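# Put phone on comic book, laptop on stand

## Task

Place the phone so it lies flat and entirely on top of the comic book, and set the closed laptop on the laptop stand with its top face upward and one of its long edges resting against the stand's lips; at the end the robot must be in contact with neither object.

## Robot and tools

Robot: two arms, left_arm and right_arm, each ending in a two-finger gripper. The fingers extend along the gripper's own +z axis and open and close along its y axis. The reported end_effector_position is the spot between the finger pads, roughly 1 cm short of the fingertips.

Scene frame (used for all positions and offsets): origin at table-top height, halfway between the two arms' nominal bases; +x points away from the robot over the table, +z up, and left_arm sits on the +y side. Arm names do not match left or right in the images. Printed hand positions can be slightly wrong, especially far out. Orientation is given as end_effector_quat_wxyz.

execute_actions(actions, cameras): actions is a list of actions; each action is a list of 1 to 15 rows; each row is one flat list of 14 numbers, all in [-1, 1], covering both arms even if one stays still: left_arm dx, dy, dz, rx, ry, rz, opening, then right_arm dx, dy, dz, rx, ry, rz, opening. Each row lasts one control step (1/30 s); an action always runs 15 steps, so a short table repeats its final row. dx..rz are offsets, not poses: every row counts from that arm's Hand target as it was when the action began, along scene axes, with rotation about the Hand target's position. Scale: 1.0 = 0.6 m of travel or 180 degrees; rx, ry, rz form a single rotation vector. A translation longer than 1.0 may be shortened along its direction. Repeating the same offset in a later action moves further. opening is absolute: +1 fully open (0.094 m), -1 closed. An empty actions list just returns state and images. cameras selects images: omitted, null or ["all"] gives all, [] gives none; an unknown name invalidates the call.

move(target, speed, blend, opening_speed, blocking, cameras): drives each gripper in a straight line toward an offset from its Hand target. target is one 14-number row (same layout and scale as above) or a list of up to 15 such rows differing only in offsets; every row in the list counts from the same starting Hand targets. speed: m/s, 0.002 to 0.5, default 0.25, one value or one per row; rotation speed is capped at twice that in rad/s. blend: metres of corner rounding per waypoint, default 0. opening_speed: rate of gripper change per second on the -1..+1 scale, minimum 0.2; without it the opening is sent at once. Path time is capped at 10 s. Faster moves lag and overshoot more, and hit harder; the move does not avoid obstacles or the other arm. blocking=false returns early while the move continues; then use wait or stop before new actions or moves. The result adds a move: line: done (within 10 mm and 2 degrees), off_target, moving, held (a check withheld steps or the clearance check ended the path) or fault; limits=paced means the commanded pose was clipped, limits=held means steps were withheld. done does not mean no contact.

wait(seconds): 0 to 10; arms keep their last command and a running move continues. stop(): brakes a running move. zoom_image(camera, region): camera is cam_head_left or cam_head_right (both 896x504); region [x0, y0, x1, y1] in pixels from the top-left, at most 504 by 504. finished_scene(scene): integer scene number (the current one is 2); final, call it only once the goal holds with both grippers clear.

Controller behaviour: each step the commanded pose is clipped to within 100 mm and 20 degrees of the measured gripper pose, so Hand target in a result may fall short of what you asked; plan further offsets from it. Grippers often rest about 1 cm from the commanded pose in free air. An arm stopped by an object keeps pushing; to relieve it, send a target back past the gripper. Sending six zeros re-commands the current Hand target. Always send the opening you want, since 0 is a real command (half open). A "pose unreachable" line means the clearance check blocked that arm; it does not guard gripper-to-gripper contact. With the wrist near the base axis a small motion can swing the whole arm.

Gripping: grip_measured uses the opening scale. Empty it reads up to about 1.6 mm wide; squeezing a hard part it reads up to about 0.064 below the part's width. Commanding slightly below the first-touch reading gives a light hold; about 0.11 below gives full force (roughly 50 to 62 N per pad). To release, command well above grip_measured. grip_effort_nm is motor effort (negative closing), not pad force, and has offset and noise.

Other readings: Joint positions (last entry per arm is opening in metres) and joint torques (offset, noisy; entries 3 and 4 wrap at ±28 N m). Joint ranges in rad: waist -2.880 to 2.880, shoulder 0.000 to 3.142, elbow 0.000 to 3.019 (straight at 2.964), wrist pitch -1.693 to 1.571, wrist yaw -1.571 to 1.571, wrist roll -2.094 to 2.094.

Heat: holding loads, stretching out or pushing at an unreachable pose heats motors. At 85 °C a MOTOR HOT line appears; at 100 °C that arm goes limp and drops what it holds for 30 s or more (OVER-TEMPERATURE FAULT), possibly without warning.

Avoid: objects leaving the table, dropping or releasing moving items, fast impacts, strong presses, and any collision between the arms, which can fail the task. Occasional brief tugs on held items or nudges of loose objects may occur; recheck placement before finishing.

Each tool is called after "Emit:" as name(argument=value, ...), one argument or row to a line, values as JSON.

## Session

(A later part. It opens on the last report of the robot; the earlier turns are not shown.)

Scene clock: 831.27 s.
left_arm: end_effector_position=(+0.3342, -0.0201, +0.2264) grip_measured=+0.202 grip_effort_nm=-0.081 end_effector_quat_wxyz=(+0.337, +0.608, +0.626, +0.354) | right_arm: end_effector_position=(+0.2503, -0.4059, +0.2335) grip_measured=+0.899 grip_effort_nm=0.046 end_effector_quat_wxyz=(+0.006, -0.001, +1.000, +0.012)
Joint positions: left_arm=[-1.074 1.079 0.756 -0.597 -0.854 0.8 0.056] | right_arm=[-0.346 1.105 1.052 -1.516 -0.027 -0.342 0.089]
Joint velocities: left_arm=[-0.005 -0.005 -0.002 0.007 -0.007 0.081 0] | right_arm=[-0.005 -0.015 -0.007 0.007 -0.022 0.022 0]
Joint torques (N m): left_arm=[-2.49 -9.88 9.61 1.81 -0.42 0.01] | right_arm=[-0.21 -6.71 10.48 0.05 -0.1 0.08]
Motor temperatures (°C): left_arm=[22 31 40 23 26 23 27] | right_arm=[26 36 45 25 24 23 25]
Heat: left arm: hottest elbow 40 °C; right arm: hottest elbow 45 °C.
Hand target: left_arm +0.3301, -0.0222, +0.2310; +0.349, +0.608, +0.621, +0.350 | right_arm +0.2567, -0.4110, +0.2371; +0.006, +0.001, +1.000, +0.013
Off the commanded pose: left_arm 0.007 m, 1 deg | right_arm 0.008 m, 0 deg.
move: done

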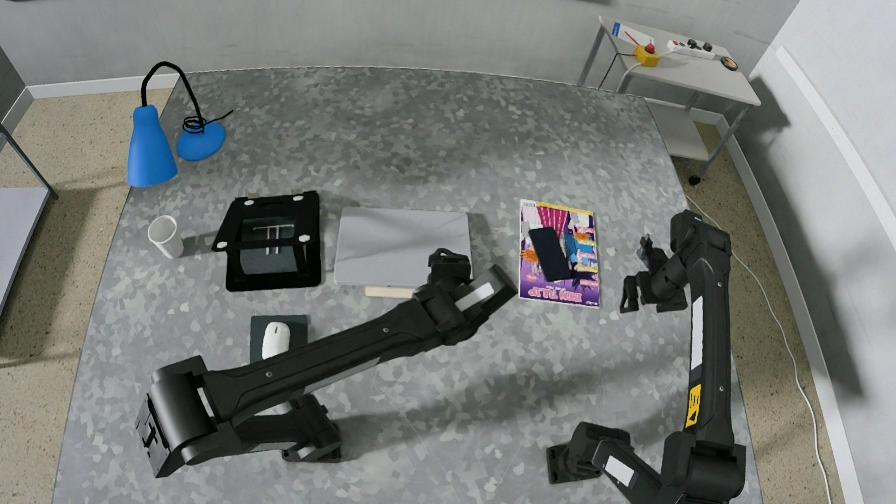

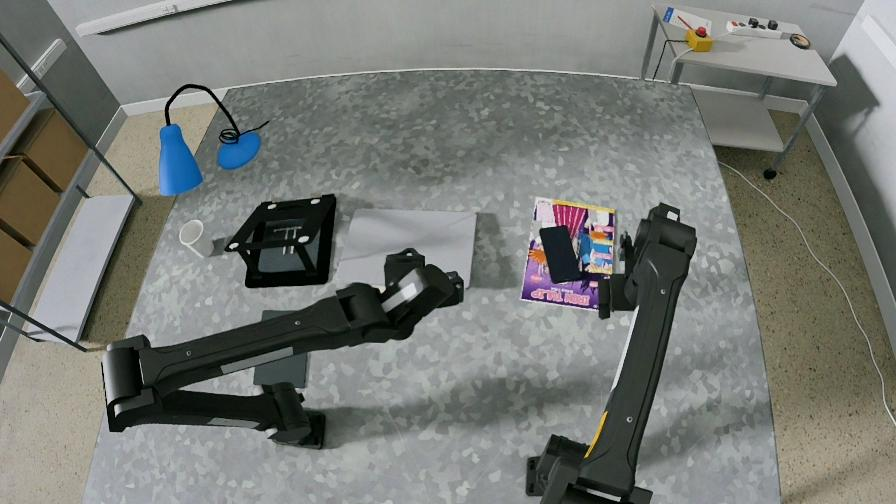

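Emit:
move(
  target=[0,0,-0.29,0,0,0,0.0,0,0,0,0,0,0,0.9],
)

Emit:
zoom_image(
  camera="cam_head_left",
  region=[360, 220, 520, 340],
)

Emit:
zoom_image(
  camera="cam_head_right",
  region=[340, 220, 500, 340],
)

Scene clock: 835.27 s.
left_arm: end_effector_position=(+0.3313, -0.0175, +0.0623) grip_measured=+0.002 grip_effort_nm=-0.081 end_effector_quat_wxyz=(+0.349, +0.602, +0.628, +0.350) | right_arm: end_effector_position=(+0.2503, -0.4059, +0.2335) grip_measured=+0.899 grip_effort_nm=0.046 end_effector_quat_wxyz=(+0.006, -0.001, +1.000, +0.012)
Joint positions: left_arm=[-1.077 1.415 0.48 0.042 -0.854 0.799 0.047] | right_arm=[-0.346 1.105 1.052 -1.516 -0.027 -0.342 0.089]
Joint velocities: left_arm=[0.005 -0.005 -0.037 0.002 0.095 -0.007 0.001] | right_arm=[0.005 -0.005 0.012 0.012 -0.022 0.037 -0.001]
Joint torques (N m): left_arm=[-2.43 -8.64 6.39 1.98 -0.42 0.06] | right_arm=[-0.15 -6.71 10.5 0.06 -0.1 0.08]
Motor temperatures (°C): left_arm=[22 31 40 23 26 23 27] | right_arm=[26 36 45 25 24 23 25]
Heat: left arm: hottest elbow 40 °C; right arm: hottest elbow 45 °C.
Hand target: left_arm +0.3279, -0.0188, +0.0579; +0.349, +0.608, +0.621, +0.350 | right_arm +0.2567, -0.4110, +0.2371; +0.006, +0.000, +1.000, +0.013
Off the commanded pose: left_arm 0.007 m, 1 deg | right_arm 0.009 m, 0 deg.
move: done

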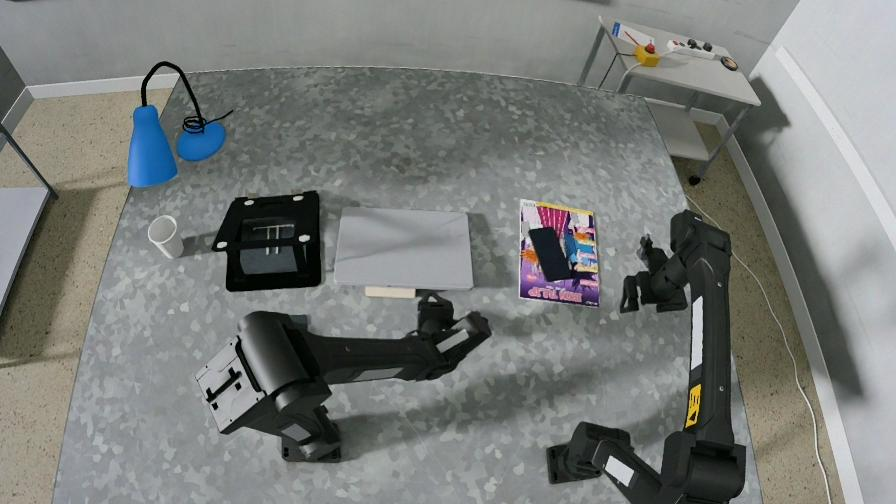

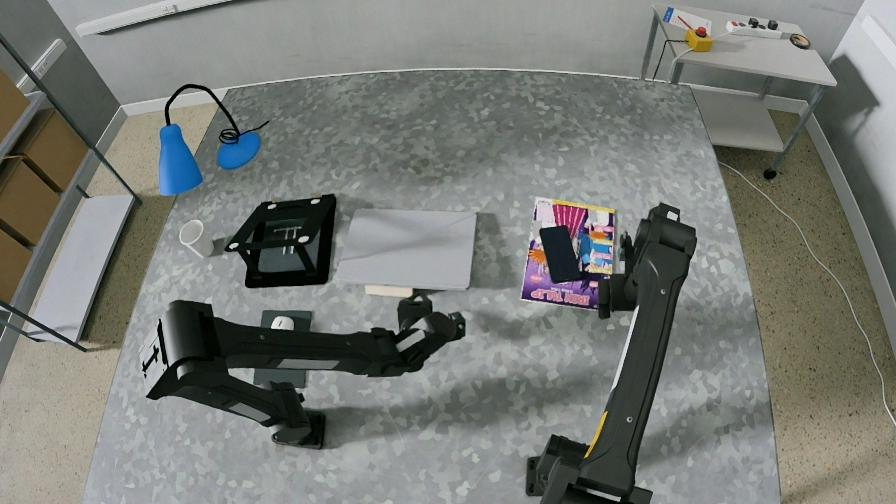

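Scaled by 3.150.

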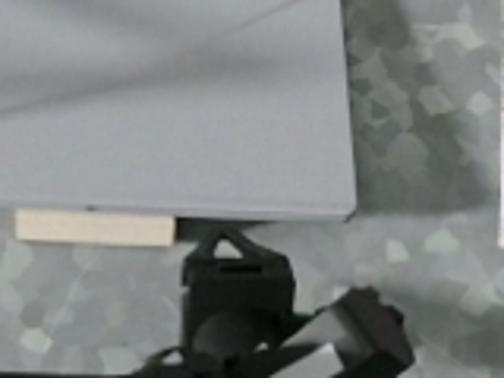

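Scaled by 3.150.

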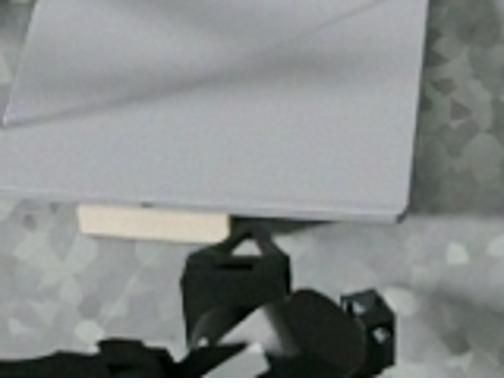

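Emit:
move(
  target=[0,0.018,-0.05,0,0,0,0.0,0,0,0,0,0,0,0.9],
  speed=0.1,
)

Emit:
zoom_image(
  camera="cam_head_left",
  region=[380, 260, 460, 320],
)

Emit:
zoom_image(
  camera="cam_head_right",
  region=[370, 260, 450, 320],
)

Scene clock: 842.83 s.
left_arm: end_effector_position=(+0.3269, -0.0113, +0.0327) grip_measured=+0.002 grip_effort_nm=-0.081 end_effector_quat_wxyz=(+0.352, +0.606, +0.622, +0.348) | right_arm: end_effector_position=(+0.2503, -0.4059, +0.2335) grip_measured=+0.899 grip_effort_nm=0.046 end_effector_quat_wxyz=(+0.006, -0.001, +1.000, +0.012)
Joint positions: left_arm=[-1.077 1.504 0.431 0.197 -0.847 0.82 0.047] | right_arm=[-0.346 1.105 1.052 -1.516 -0.027 -0.342 0.089]
Joint velocities: left_arm=[-0.005 -0.005 -0.017 0.012 -0.081 0.037 0] | right_arm=[0.005 -0.005 0.012 -0.007 0.007 0.081 0]
Joint torques (N m): left_arm=[-0.73 -8.64 5.31 1.96 -0.29 -0.01] | right_arm=[-0.21 -6.65 10.5 0.06 -0.09 0.09]
Motor temperatures (°C): left_arm=[22 31 39 23 26 23 27] | right_arm=[26 36 45 25 24 23 25]
Heat: left arm: hottest elbow 39 °C; right arm: hottest elbow 45 °C.
Hand target: left_arm +0.3276, -0.0074, +0.0283; +0.349, +0.608, +0.621, +0.350 | right_arm +0.2567, -0.4110, +0.2371; +0.006, +0.000, +1.000, +0.013
Off the commanded pose: left_arm 0.006 m, 0 deg | right_arm 0.009 m, 0 deg.
move: done

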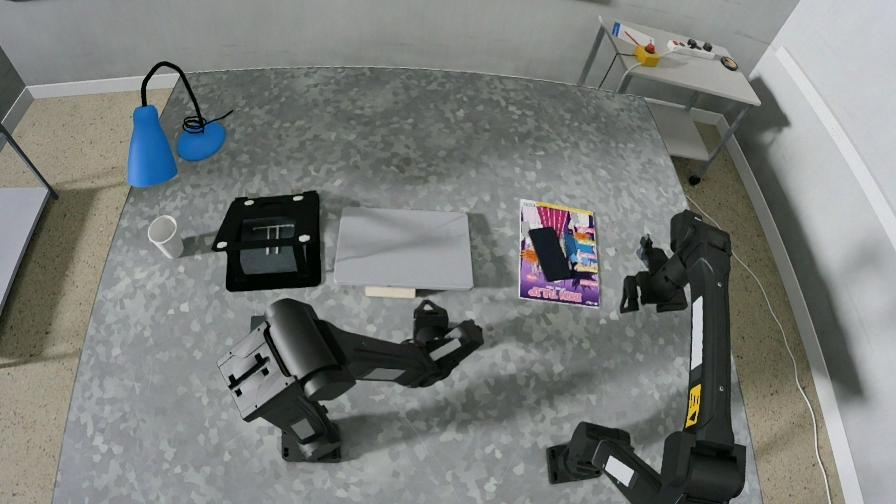

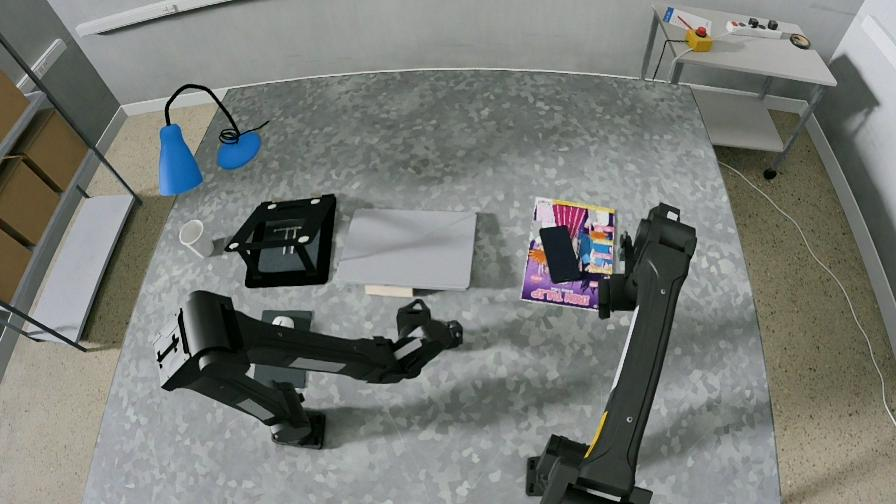

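Scaled by 6.300.

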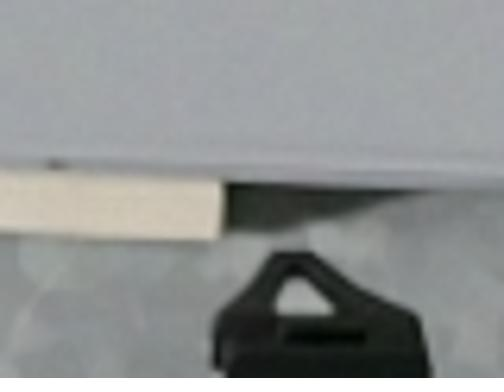

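Scaled by 6.300.

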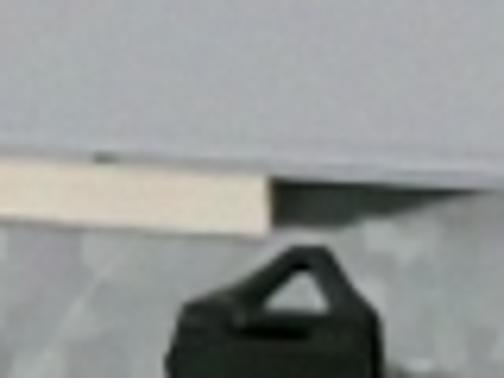

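Emit:
move(
  target=[0.14,0.006,-0.004,0,0,0,0.0,0,0,0,0,0,0,0.9],
  speed=0.08,
  cameras=["cam_head_left","cam_head_right"],
)

Emit:
zoom_image(
  camera="cam_head_left",
  region=[380, 240, 480, 315],
)

Emit:
zoom_image(
  camera="cam_head_right",
  region=[370, 240, 470, 315],
)

Scene clock: 849.77 s.
left_arm: end_effector_position=(+0.3972, -0.0042, +0.0309) grip_measured=+0.001 grip_effort_nm=-0.056 end_effector_quat_wxyz=(+0.355, +0.609, +0.618, +0.347) | right_arm: end_effector_position=(+0.2503, -0.4059, +0.2335) grip_measured=+0.899 grip_effort_nm=0.046 end_effector_quat_wxyz=(+0.006, -0.001, +1.000, +0.012)
Joint positions: left_arm=[-0.877 1.595 0.495 0.376 -0.701 1.033 0.047] | right_arm=[-0.346 1.105 1.052 -1.516 -0.027 -0.342 0.089]
Joint velocities: left_arm=[-0.005 -0.005 0.012 -0.002 -0.037 0.007 0] | right_arm=[0.005 0.005 -0.002 -0.007 -0.037 0.037 0]
Joint torques (N m): left_arm=[0.5 -8.06 8.84 1.61 0.05 -0.03] | right_arm=[-0.15 -6.83 10.5 0.06 -0.09 0.08]
Motor temperatures (°C): left_arm=[22 30 39 23 26 23 27] | right_arm=[26 36 45 25 24 23 25]
Heat: left arm: hottest elbow 39 °C; right arm: hottest elbow 45 °C.
Hand target: left_arm +0.4112, -0.0049, +0.0253; +0.348, +0.608, +0.621, +0.351 | right_arm +0.2567, -0.4110, +0.2371; +0.006, +0.000, +1.000, +0.013
Off the commanded pose: left_arm 0.015 m, 1 deg | right_arm 0.009 m, 0 deg.
move: off_target (left_arm)

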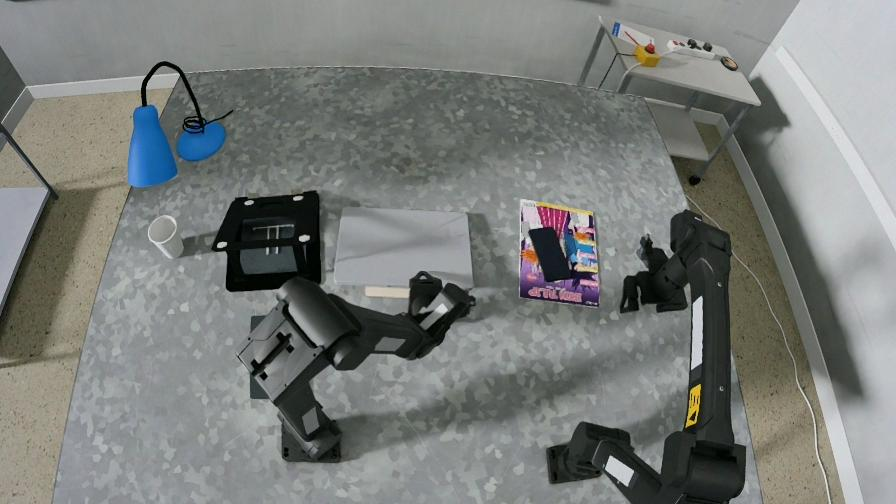

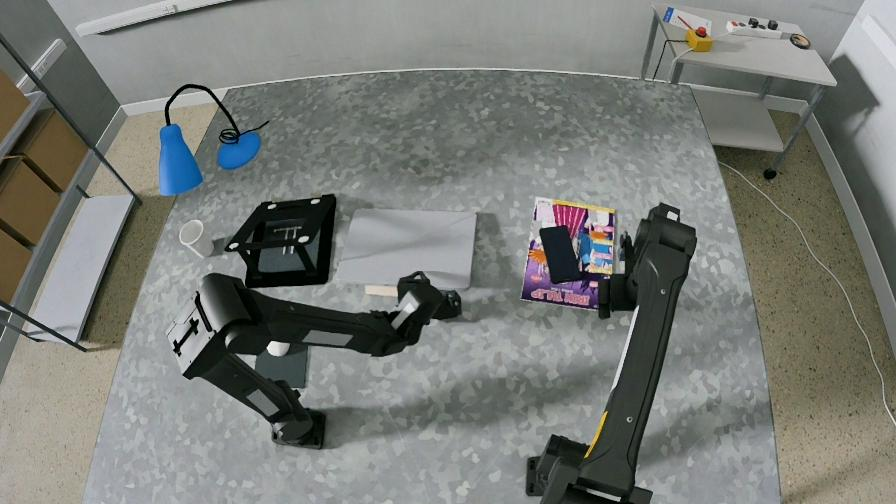

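Scaled by 5.040.

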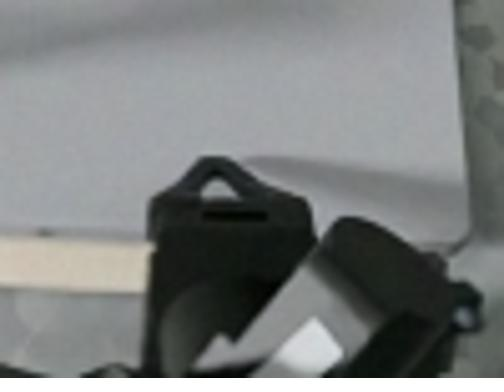

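Scaled by 5.040.

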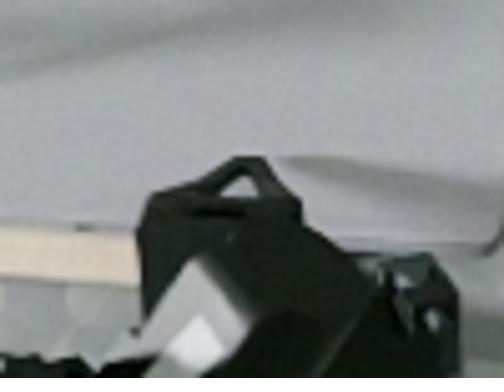

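Emit:
move(
  target=[0.03,-0.002,-0.006,0,0,0,0.0,0,0,0,0,0,0,0.9],
  speed=0.06,
  cameras=["cam_head_left","cam_head_right"],
)

Emit:
zoom_image(
  camera="cam_head_left",
  region=[380, 240, 480, 315],
)

Emit:
zoom_image(
  camera="cam_head_right",
  region=[370, 240, 470, 315],
)

Scene clock: 854.00 s.
left_arm: end_effector_position=(+0.4151, -0.0106, +0.0310) grip_measured=+0.001 grip_effort_nm=-0.056 end_effector_quat_wxyz=(+0.361, +0.608, +0.617, +0.345) | right_arm: end_effector_position=(+0.2503, -0.4059, +0.2335) grip_measured=+0.899 grip_effort_nm=0.037 end_effector_quat_wxyz=(+0.006, -0.001, +1.000, +0.012)
Joint positions: left_arm=[-0.848 1.63 0.532 0.401 -0.673 1.061 0.047] | right_arm=[-0.346 1.105 1.052 -1.516 -0.027 -0.342 0.089]
Joint velocities: left_arm=[0.005 -0.005 0.002 0.002 0.022 0.022 0] | right_arm=[0.005 -0.005 -0.002 0.007 0.022 0.051 0]
Joint torques (N m): left_arm=[0.85 -8.76 8.38 1.51 -0.03 0.09] | right_arm=[-0.21 -6.77 10.48 0.05 -0.1 0.09]
Motor temperatures (°C): left_arm=[22 30 39 23 26 23 27] | right_arm=[26 36 45 25 24 23 25]
Heat: left arm: hottest elbow 39 °C; right arm: hottest elbow 45 °C.
Hand target: left_arm +0.4291, -0.0061, +0.0214; +0.348, +0.608, +0.622, +0.351 | right_arm +0.2567, -0.4110, +0.2371; +0.006, +0.000, +1.000, +0.013
Off the commanded pose: left_arm 0.017 m, 2 deg | right_arm 0.009 m, 0 deg.
move: off_target (left_arm)

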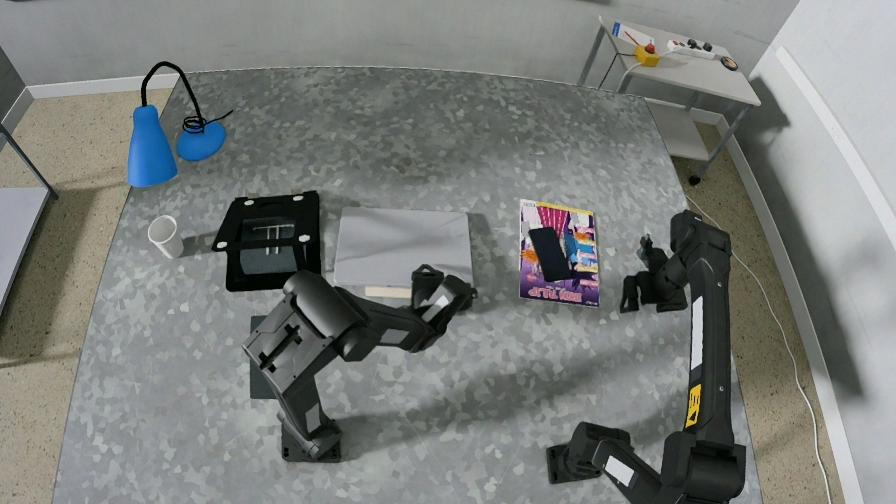

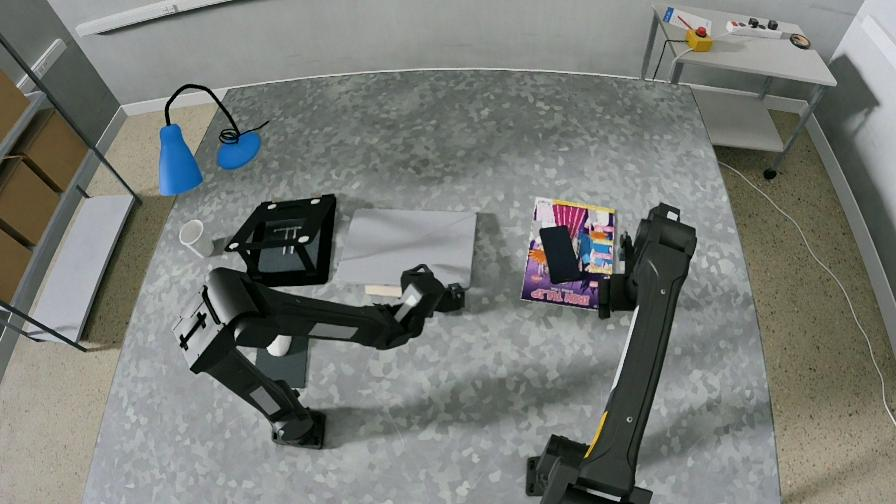

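Scaled by 5.040.

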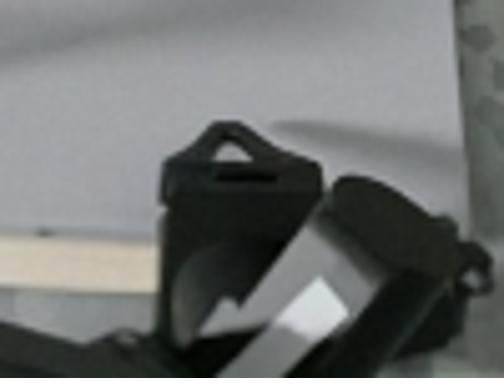

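Scaled by 5.040.

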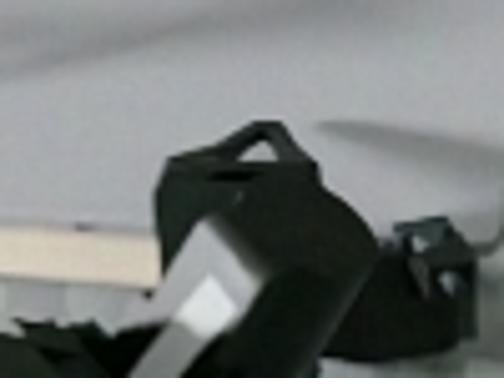

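Emit:
move(
  target=[0.01,0,0.1,0,0,0,-0.15,0,0,0,0,0,0,0.9],
  speed=0.08,
  opening_speed=0.3,
)

Emit:
zoom_image(
  camera="cam_head_left",
  region=[320, 200, 500, 320],
)

Emit:
zoom_image(
  camera="cam_head_right",
  region=[320, 200, 500, 320],
)

Scene clock: 860.80 s.
left_arm: end_effector_position=(+0.4071, +0.0063, +0.0369) grip_measured=-0.147 grip_effort_nm=-0.115 end_effector_quat_wxyz=(+0.306, +0.638, +0.619, +0.341) | right_arm: end_effector_position=(+0.2503, -0.4059, +0.2335) grip_measured=+0.899 grip_effort_nm=0.046 end_effector_quat_wxyz=(+0.006, -0.001, +1.000, +0.012)
Joint positions: left_arm=[-0.827 1.54 0.545 0.18 -0.65 1.068 0.04] | right_arm=[-0.346 1.105 1.052 -1.516 -0.027 -0.342 0.089]
Joint velocities: left_arm=[-0.005 0.005 0.002 -0.017 -0.037 -0.022 0] | right_arm=[0.005 -0.015 0.007 -0.002 0.022 -0.022 0]
Joint torques (N m): left_arm=[-0.26 -15.03 12.03 1.65 -0.68 0.14] | right_arm=[-0.21 -6.83 10.48 0.05 -0.09 0.09]
Motor temperatures (°C): left_arm=[22 30 39 23 26 23 27] | right_arm=[26 36 46 25 24 23 25]
Heat: left arm: hottest elbow 39 °C; right arm: hottest elbow 46 °C.
Hand target: left_arm +0.4359, -0.0072, +0.0810; +0.348, +0.608, +0.622, +0.351 | right_arm +0.2567, -0.4110, +0.2371; +0.006, +0.000, +1.000, +0.013
Off the commanded pose: left_arm 0.054 m, 6 deg | right_arm 0.009 m, 0 deg.
move: off_target (left_arm)

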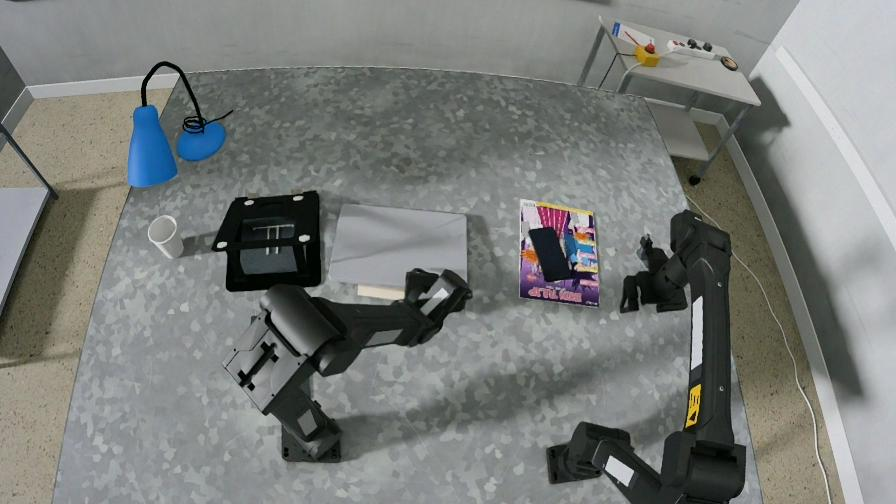

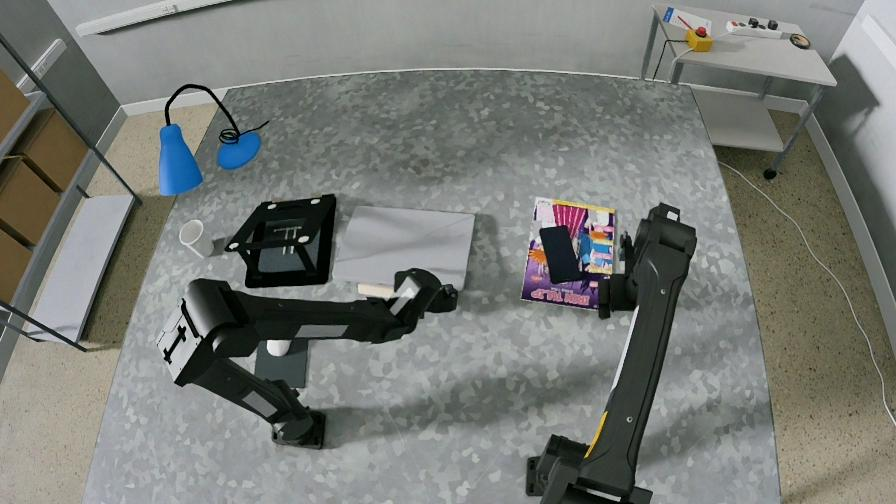

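Scaled by 2.800.

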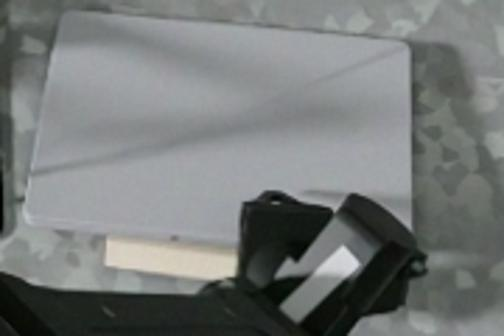

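Scaled by 2.800.

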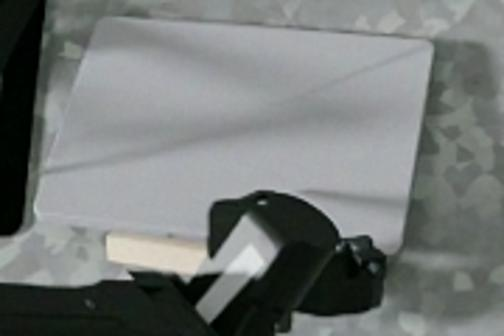

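Emit:
move(
  target=[0.0,0,0.08,0,0,0,-0.15,0,0,0,0,0,0,0.9],
  speed=0.08,
)

Emit:
zoom_image(
  camera="cam_head_left",
  region=[320, 200, 500, 320],
)

Emit:
zoom_image(
  camera="cam_head_right",
  region=[320, 200, 500, 320],
)

Scene clock: 865.73 s.
left_arm: end_effector_position=(+0.4160, +0.0026, +0.1053) grip_measured=-0.148 grip_effort_nm=-0.081 end_effector_quat_wxyz=(+0.324, +0.625, +0.620, +0.346) | right_arm: end_effector_position=(+0.2503, -0.4059, +0.2335) grip_measured=+0.899 grip_effort_nm=0.046 end_effector_quat_wxyz=(+0.006, -0.001, +1.000, +0.012)
Joint positions: left_arm=[-0.821 1.37 0.607 -0.005 -0.658 1.075 0.04] | right_arm=[-0.346 1.105 1.052 -1.516 -0.027 -0.342 0.089]
Joint velocities: left_arm=[-0.015 -0.005 0.007 0.002 -0.007 0.081 0] | right_arm=[-0.005 -0.024 0.002 -0.007 0.051 -0.007 -0.001]
Joint torques (N m): left_arm=[-0.38 -10.75 13.15 2.04 -0.37 0.05] | right_arm=[-0.09 -6.77 10.51 0.06 -0.1 0.09]
Motor temperatures (°C): left_arm=[22 30 39 24 27 23 27] | right_arm=[26 36 46 25 24 23 25]
Heat: left arm: hottest elbow 39 °C; right arm: hottest elbow 46 °C.
Hand target: left_arm +0.4364, -0.0079, +0.1286; +0.348, +0.608, +0.622, +0.351 | right_arm +0.2567, -0.4110, +0.2371; +0.006, +0.000, +1.000, +0.013
Off the commanded pose: left_arm 0.032 m, 3 deg | right_arm 0.009 m, 0 deg.
move: off_target (left_arm)

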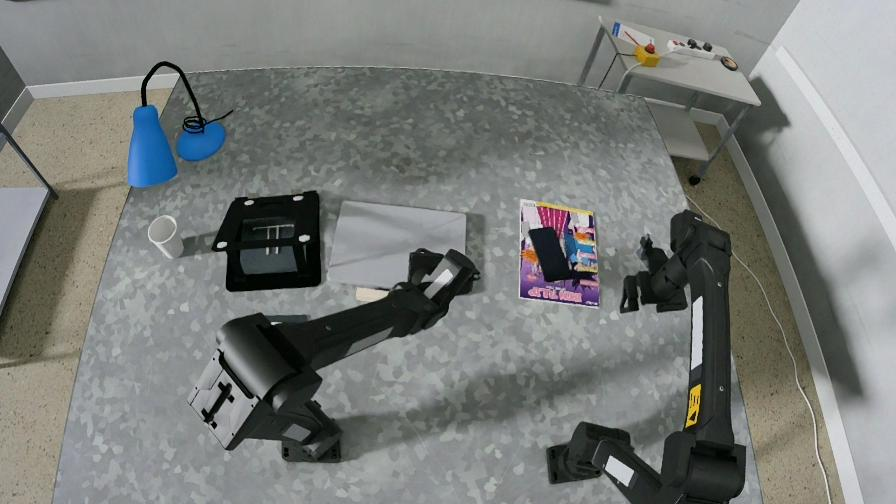

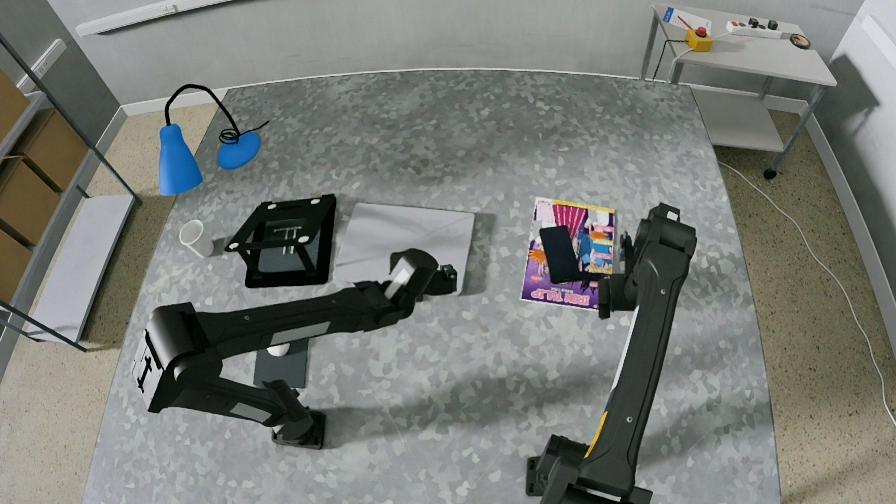

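Scaled by 2.800.

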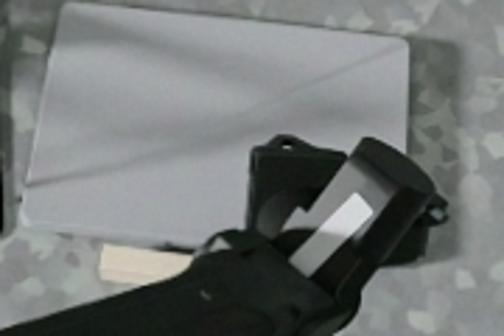

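Scaled by 2.800.

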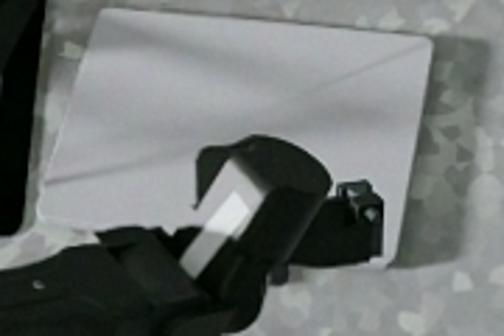

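Emit:
zoom_image(
  camera="cam_head_left",
  region=[400, 220, 500, 300],
)

Emit:
zoom_image(
  camera="cam_head_right",
  region=[380, 220, 490, 310],
)

Scaled by 5.040.

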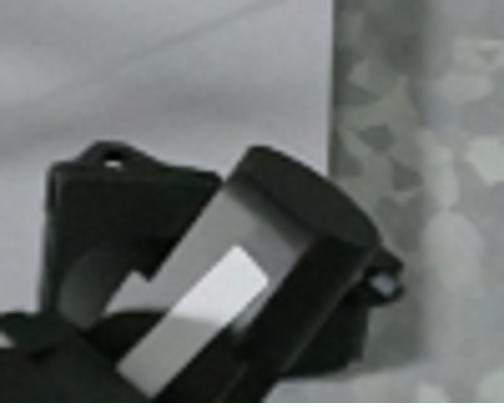

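Scaled by 4.582.

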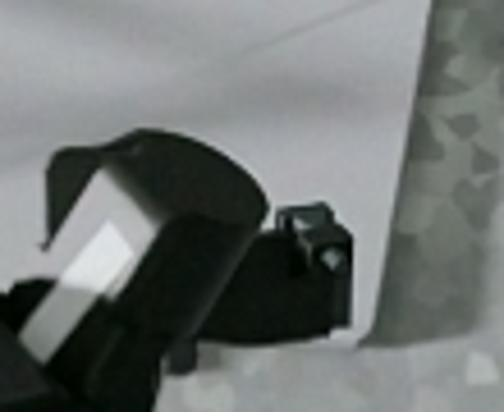

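Emit:
move(
  target=[
    [0,0,0.03,0,0,0,0.2,0,0,0,0,0,0,0.9],
    [-0.2,0.02,0.03,0,0,0,0.2,0,0,0,0,0,0,0.9],
  ],
)

Emit:
zoom_image(
  camera="cam_head_left",
  region=[320, 190, 500, 320],
)

Emit:
zoom_image(
  camera="cam_head_right",
  region=[320, 190, 500, 320],
)

Scene clock: 892.27 s.
left_arm: end_effector_position=(+0.3210, +0.0082, +0.1418) grip_measured=+0.198 grip_effort_nm=0.129 end_effector_quat_wxyz=(+0.340, +0.610, +0.622, +0.354) | right_arm: end_effector_position=(+0.2503, -0.4059, +0.2335) grip_measured=+0.899 grip_effort_nm=0.042 end_effector_quat_wxyz=(+0.006, -0.001, +1.000, +0.012)
Joint positions: left_arm=[-1.063 1.106 0.521 -0.31 -0.845 0.831 0.056] | right_arm=[-0.346 1.105 1.052 -1.516 -0.027 -0.342 0.089]
Joint velocities: left_arm=[-0.015 -0.005 -0.012 0.002 0.051 -0.037 0] | right_arm=[-0.024 -0.005 0.007 -0.007 0.051 -0.037 0]
Joint torques (N m): left_arm=[-3.02 -8.53 9.68 1.01 -0.53 -0.18] | right_arm=[-0.21 -6.83 10.48 0.06 -0.09 0.08]
Motor temperatures (°C): left_arm=[22 29 40 24 27 23 27] | right_arm=[26 36 47 25 24 23 25]
Heat: left arm: hottest elbow 40 °C; right arm: hottest elbow 47 °C.
Hand target: left_arm +0.3173, +0.0050, +0.1475; +0.349, +0.608, +0.621, +0.350 | right_arm +0.2567, -0.4110, +0.2371; +0.006, +0.000, +1.000, +0.013
Off the commanded pose: left_arm 0.008 m, 1 deg | right_arm 0.009 m, 0 deg.
move: done

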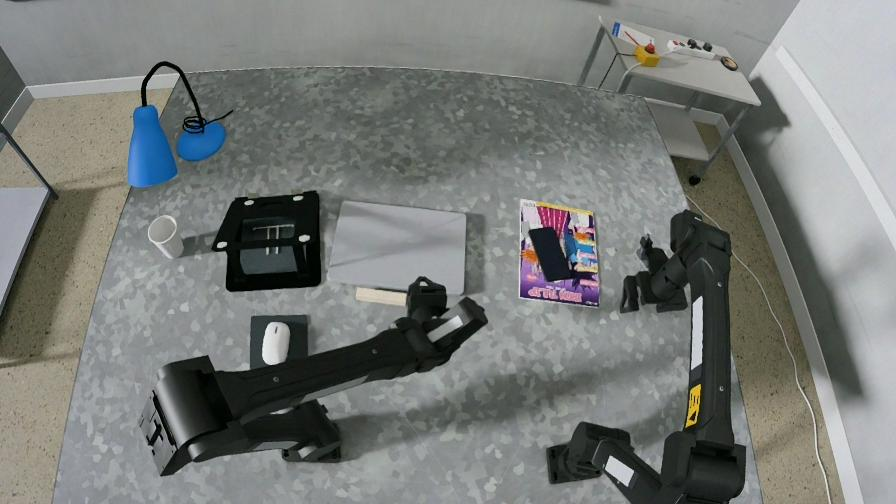

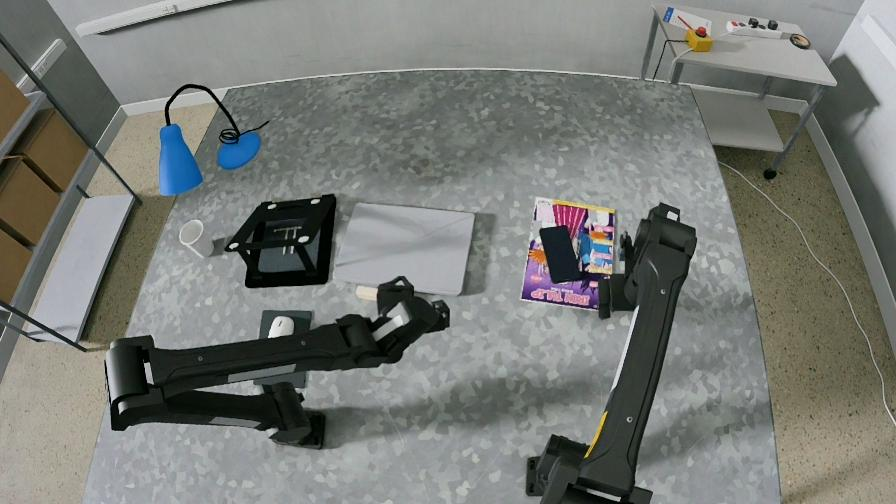

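Scaled by 2.800.

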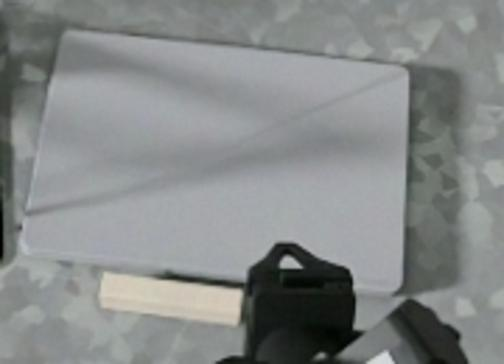

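Scaled by 2.800.

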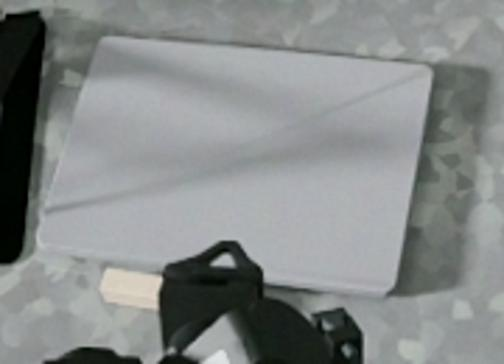

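Emit:
move(
  target=[-0.1,0.3,0.2,0,0,0,0.2,0,0,0,0,0,0,0.9],
  cameras=["cam_head_left","cam_head_right"],
)

Emit:
zoom_image(
  camera="cam_head_left",
  region=[340, 260, 480, 330],
)

Emit:
zoom_image(
  camera="cam_head_right",
  region=[340, 260, 480, 330],
)

Scene clock: 899.67 s.
left_arm: end_effector_position=(+0.2592, +0.1817, +0.2305) grip_measured=+0.198 grip_effort_nm=0.129 end_effector_quat_wxyz=(+0.319, +0.626, +0.622, +0.345) | right_arm: end_effector_position=(+0.2503, -0.4059, +0.2335) grip_measured=+0.899 grip_effort_nm=0.042 end_effector_quat_wxyz=(+0.006, -0.001, +1.000, +0.012)
Joint positions: left_arm=[-0.689 0.28 0.477 -0.917 -0.561 1.176 0.056] | right_arm=[-0.346 1.105 1.052 -1.516 -0.027 -0.342 0.089]
Joint velocities: left_arm=[-0.015 -0.015 -0.002 -0.017 0.022 0.007 0] | right_arm=[0.005 0.005 -0.002 -0.002 0.007 0.007 -0.001]
Joint torques (N m): left_arm=[-1.08 0.32 17.51 1.28 -0.09 0.03] | right_arm=[-0.15 -6.77 10.45 0.05 -0.1 0.09]
Motor temperatures (°C): left_arm=[22 28 41 24 27 23 27] | right_arm=[26 36 47 25 24 23 25]
Heat: left arm: hottest elbow 41 °C; right arm: hottest elbow 47 °C.
Hand target: left_arm +0.2618, +0.1832, +0.2702; +0.348, +0.608, +0.621, +0.351 | right_arm +0.2567, -0.4110, +0.2371; +0.006, +0.000, +1.000, +0.013
Off the commanded pose: left_arm 0.037 m, 4 deg | right_arm 0.009 m, 0 deg.
move: off_target (left_arm)

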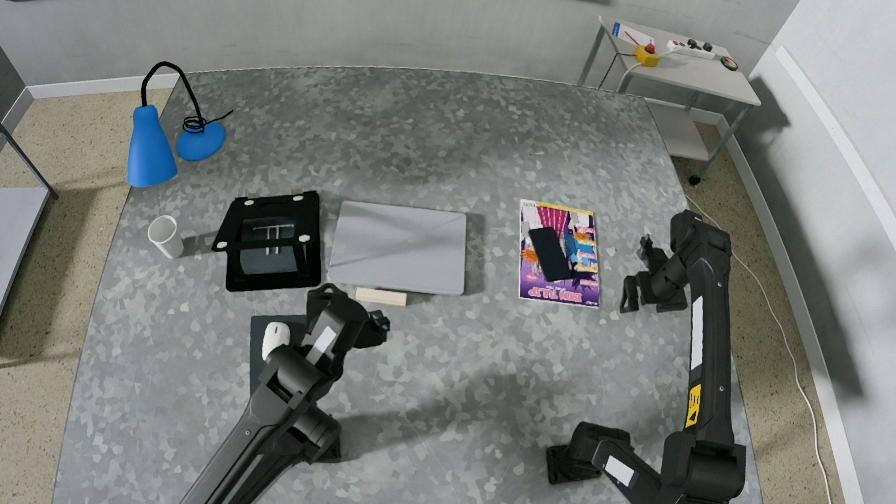

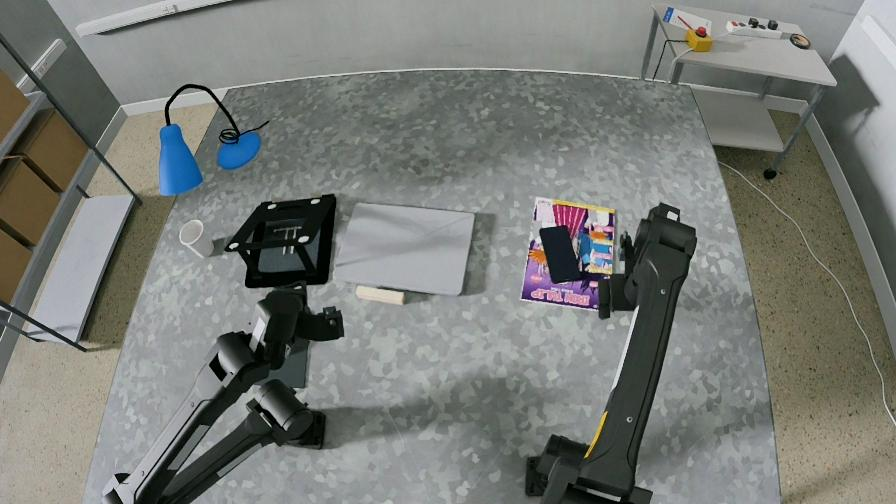

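Scaled by 3.600.

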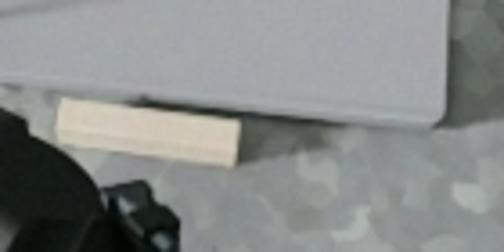

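Scaled by 3.600.

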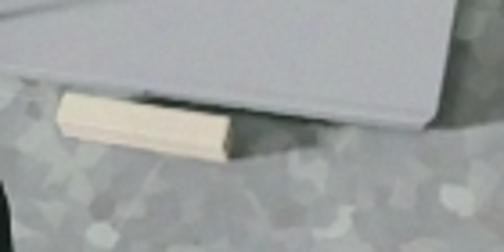

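Emit:
move(
  target=[
    [0.18,-0.31,-0.25,0,0,0,0.0,0,0,0,0,0,0,0.9],
    [0.18,-0.31,-0.395,0,0,0,0.0,0,0,0,0,0,0,0.9],
  ],
)

Emit:
zoom_image(
  camera="cam_head_left",
  region=[340, 260, 480, 330],
)

Emit:
zoom_image(
  camera="cam_head_right",
  region=[340, 260, 480, 330],
)

Scene clock: 917.27 s.
left_arm: end_effector_position=(+0.3612, +0.0006, +0.0332) grip_measured=+0.002 grip_effort_nm=-0.061 end_effector_quat_wxyz=(+0.347, +0.608, +0.623, +0.350) | right_arm: end_effector_position=(+0.2503, -0.4059, +0.2335) grip_measured=+0.899 grip_effort_nm=0.046 end_effector_quat_wxyz=(+0.006, -0.001, +1.000, +0.012)
Joint positions: left_arm=[-0.96 1.527 0.445 0.283 -0.77 0.941 0.047] | right_arm=[-0.346 1.105 1.052 -1.516 -0.027 -0.342 0.089]
Joint velocities: left_arm=[-0.005 0.005 -0.002 0.007 0.007 0.037 0] | right_arm=[-0.005 -0.005 0.002 -0.017 0.022 0.022 0.001]
Joint torques (N m): left_arm=[-1.03 -9.35 6.05 2.1 -0.26 0.01] | right_arm=[-0.15 -6.89 10.5 0.03 -0.09 0.09]
Motor temperatures (°C): left_arm=[22 28 45 24 26 23 27] | right_arm=[26 35 47 25 24 23 25]
Heat: left arm: hottest elbow 45 °C; right arm: hottest elbow 47 °C.
Hand target: left_arm +0.3634, +0.0002, +0.0314; +0.348, +0.608, +0.621, +0.351 | right_arm +0.2567, -0.4110, +0.2371; +0.006, +0.000, +1.000, +0.013
Off the commanded pose: left_arm 0.009 m, 0 deg | right_arm 0.009 m, 0 deg.
move: done

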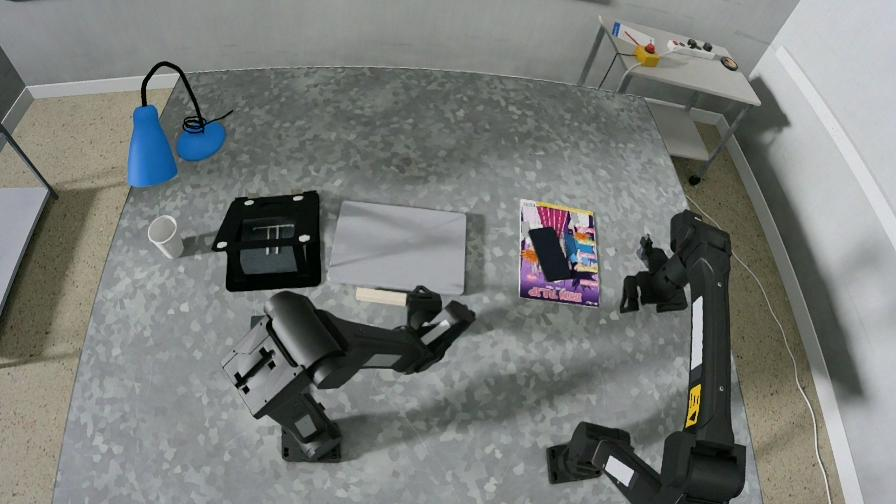

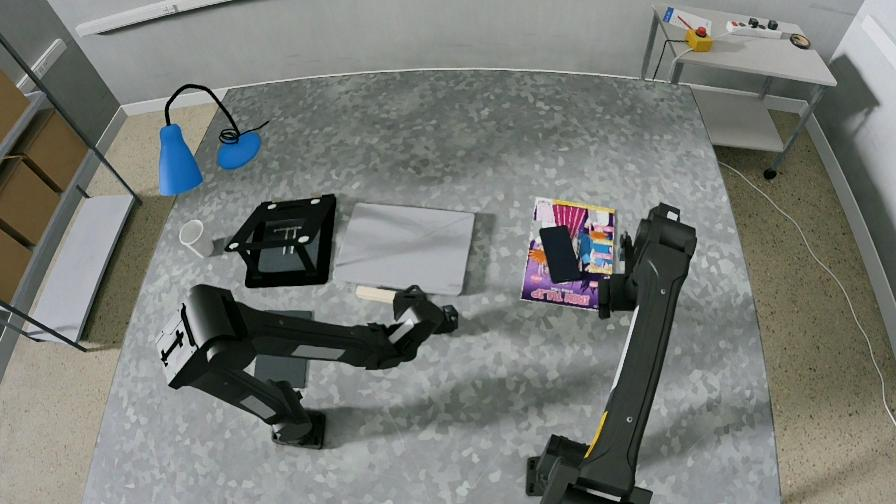

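Scaled by 3.600.

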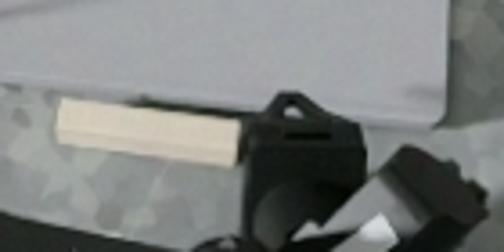

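Scaled by 3.600.

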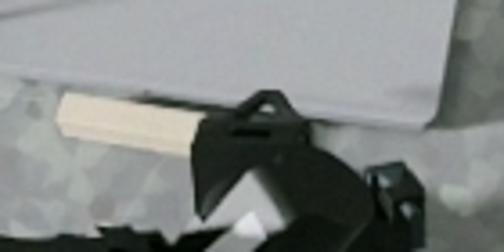

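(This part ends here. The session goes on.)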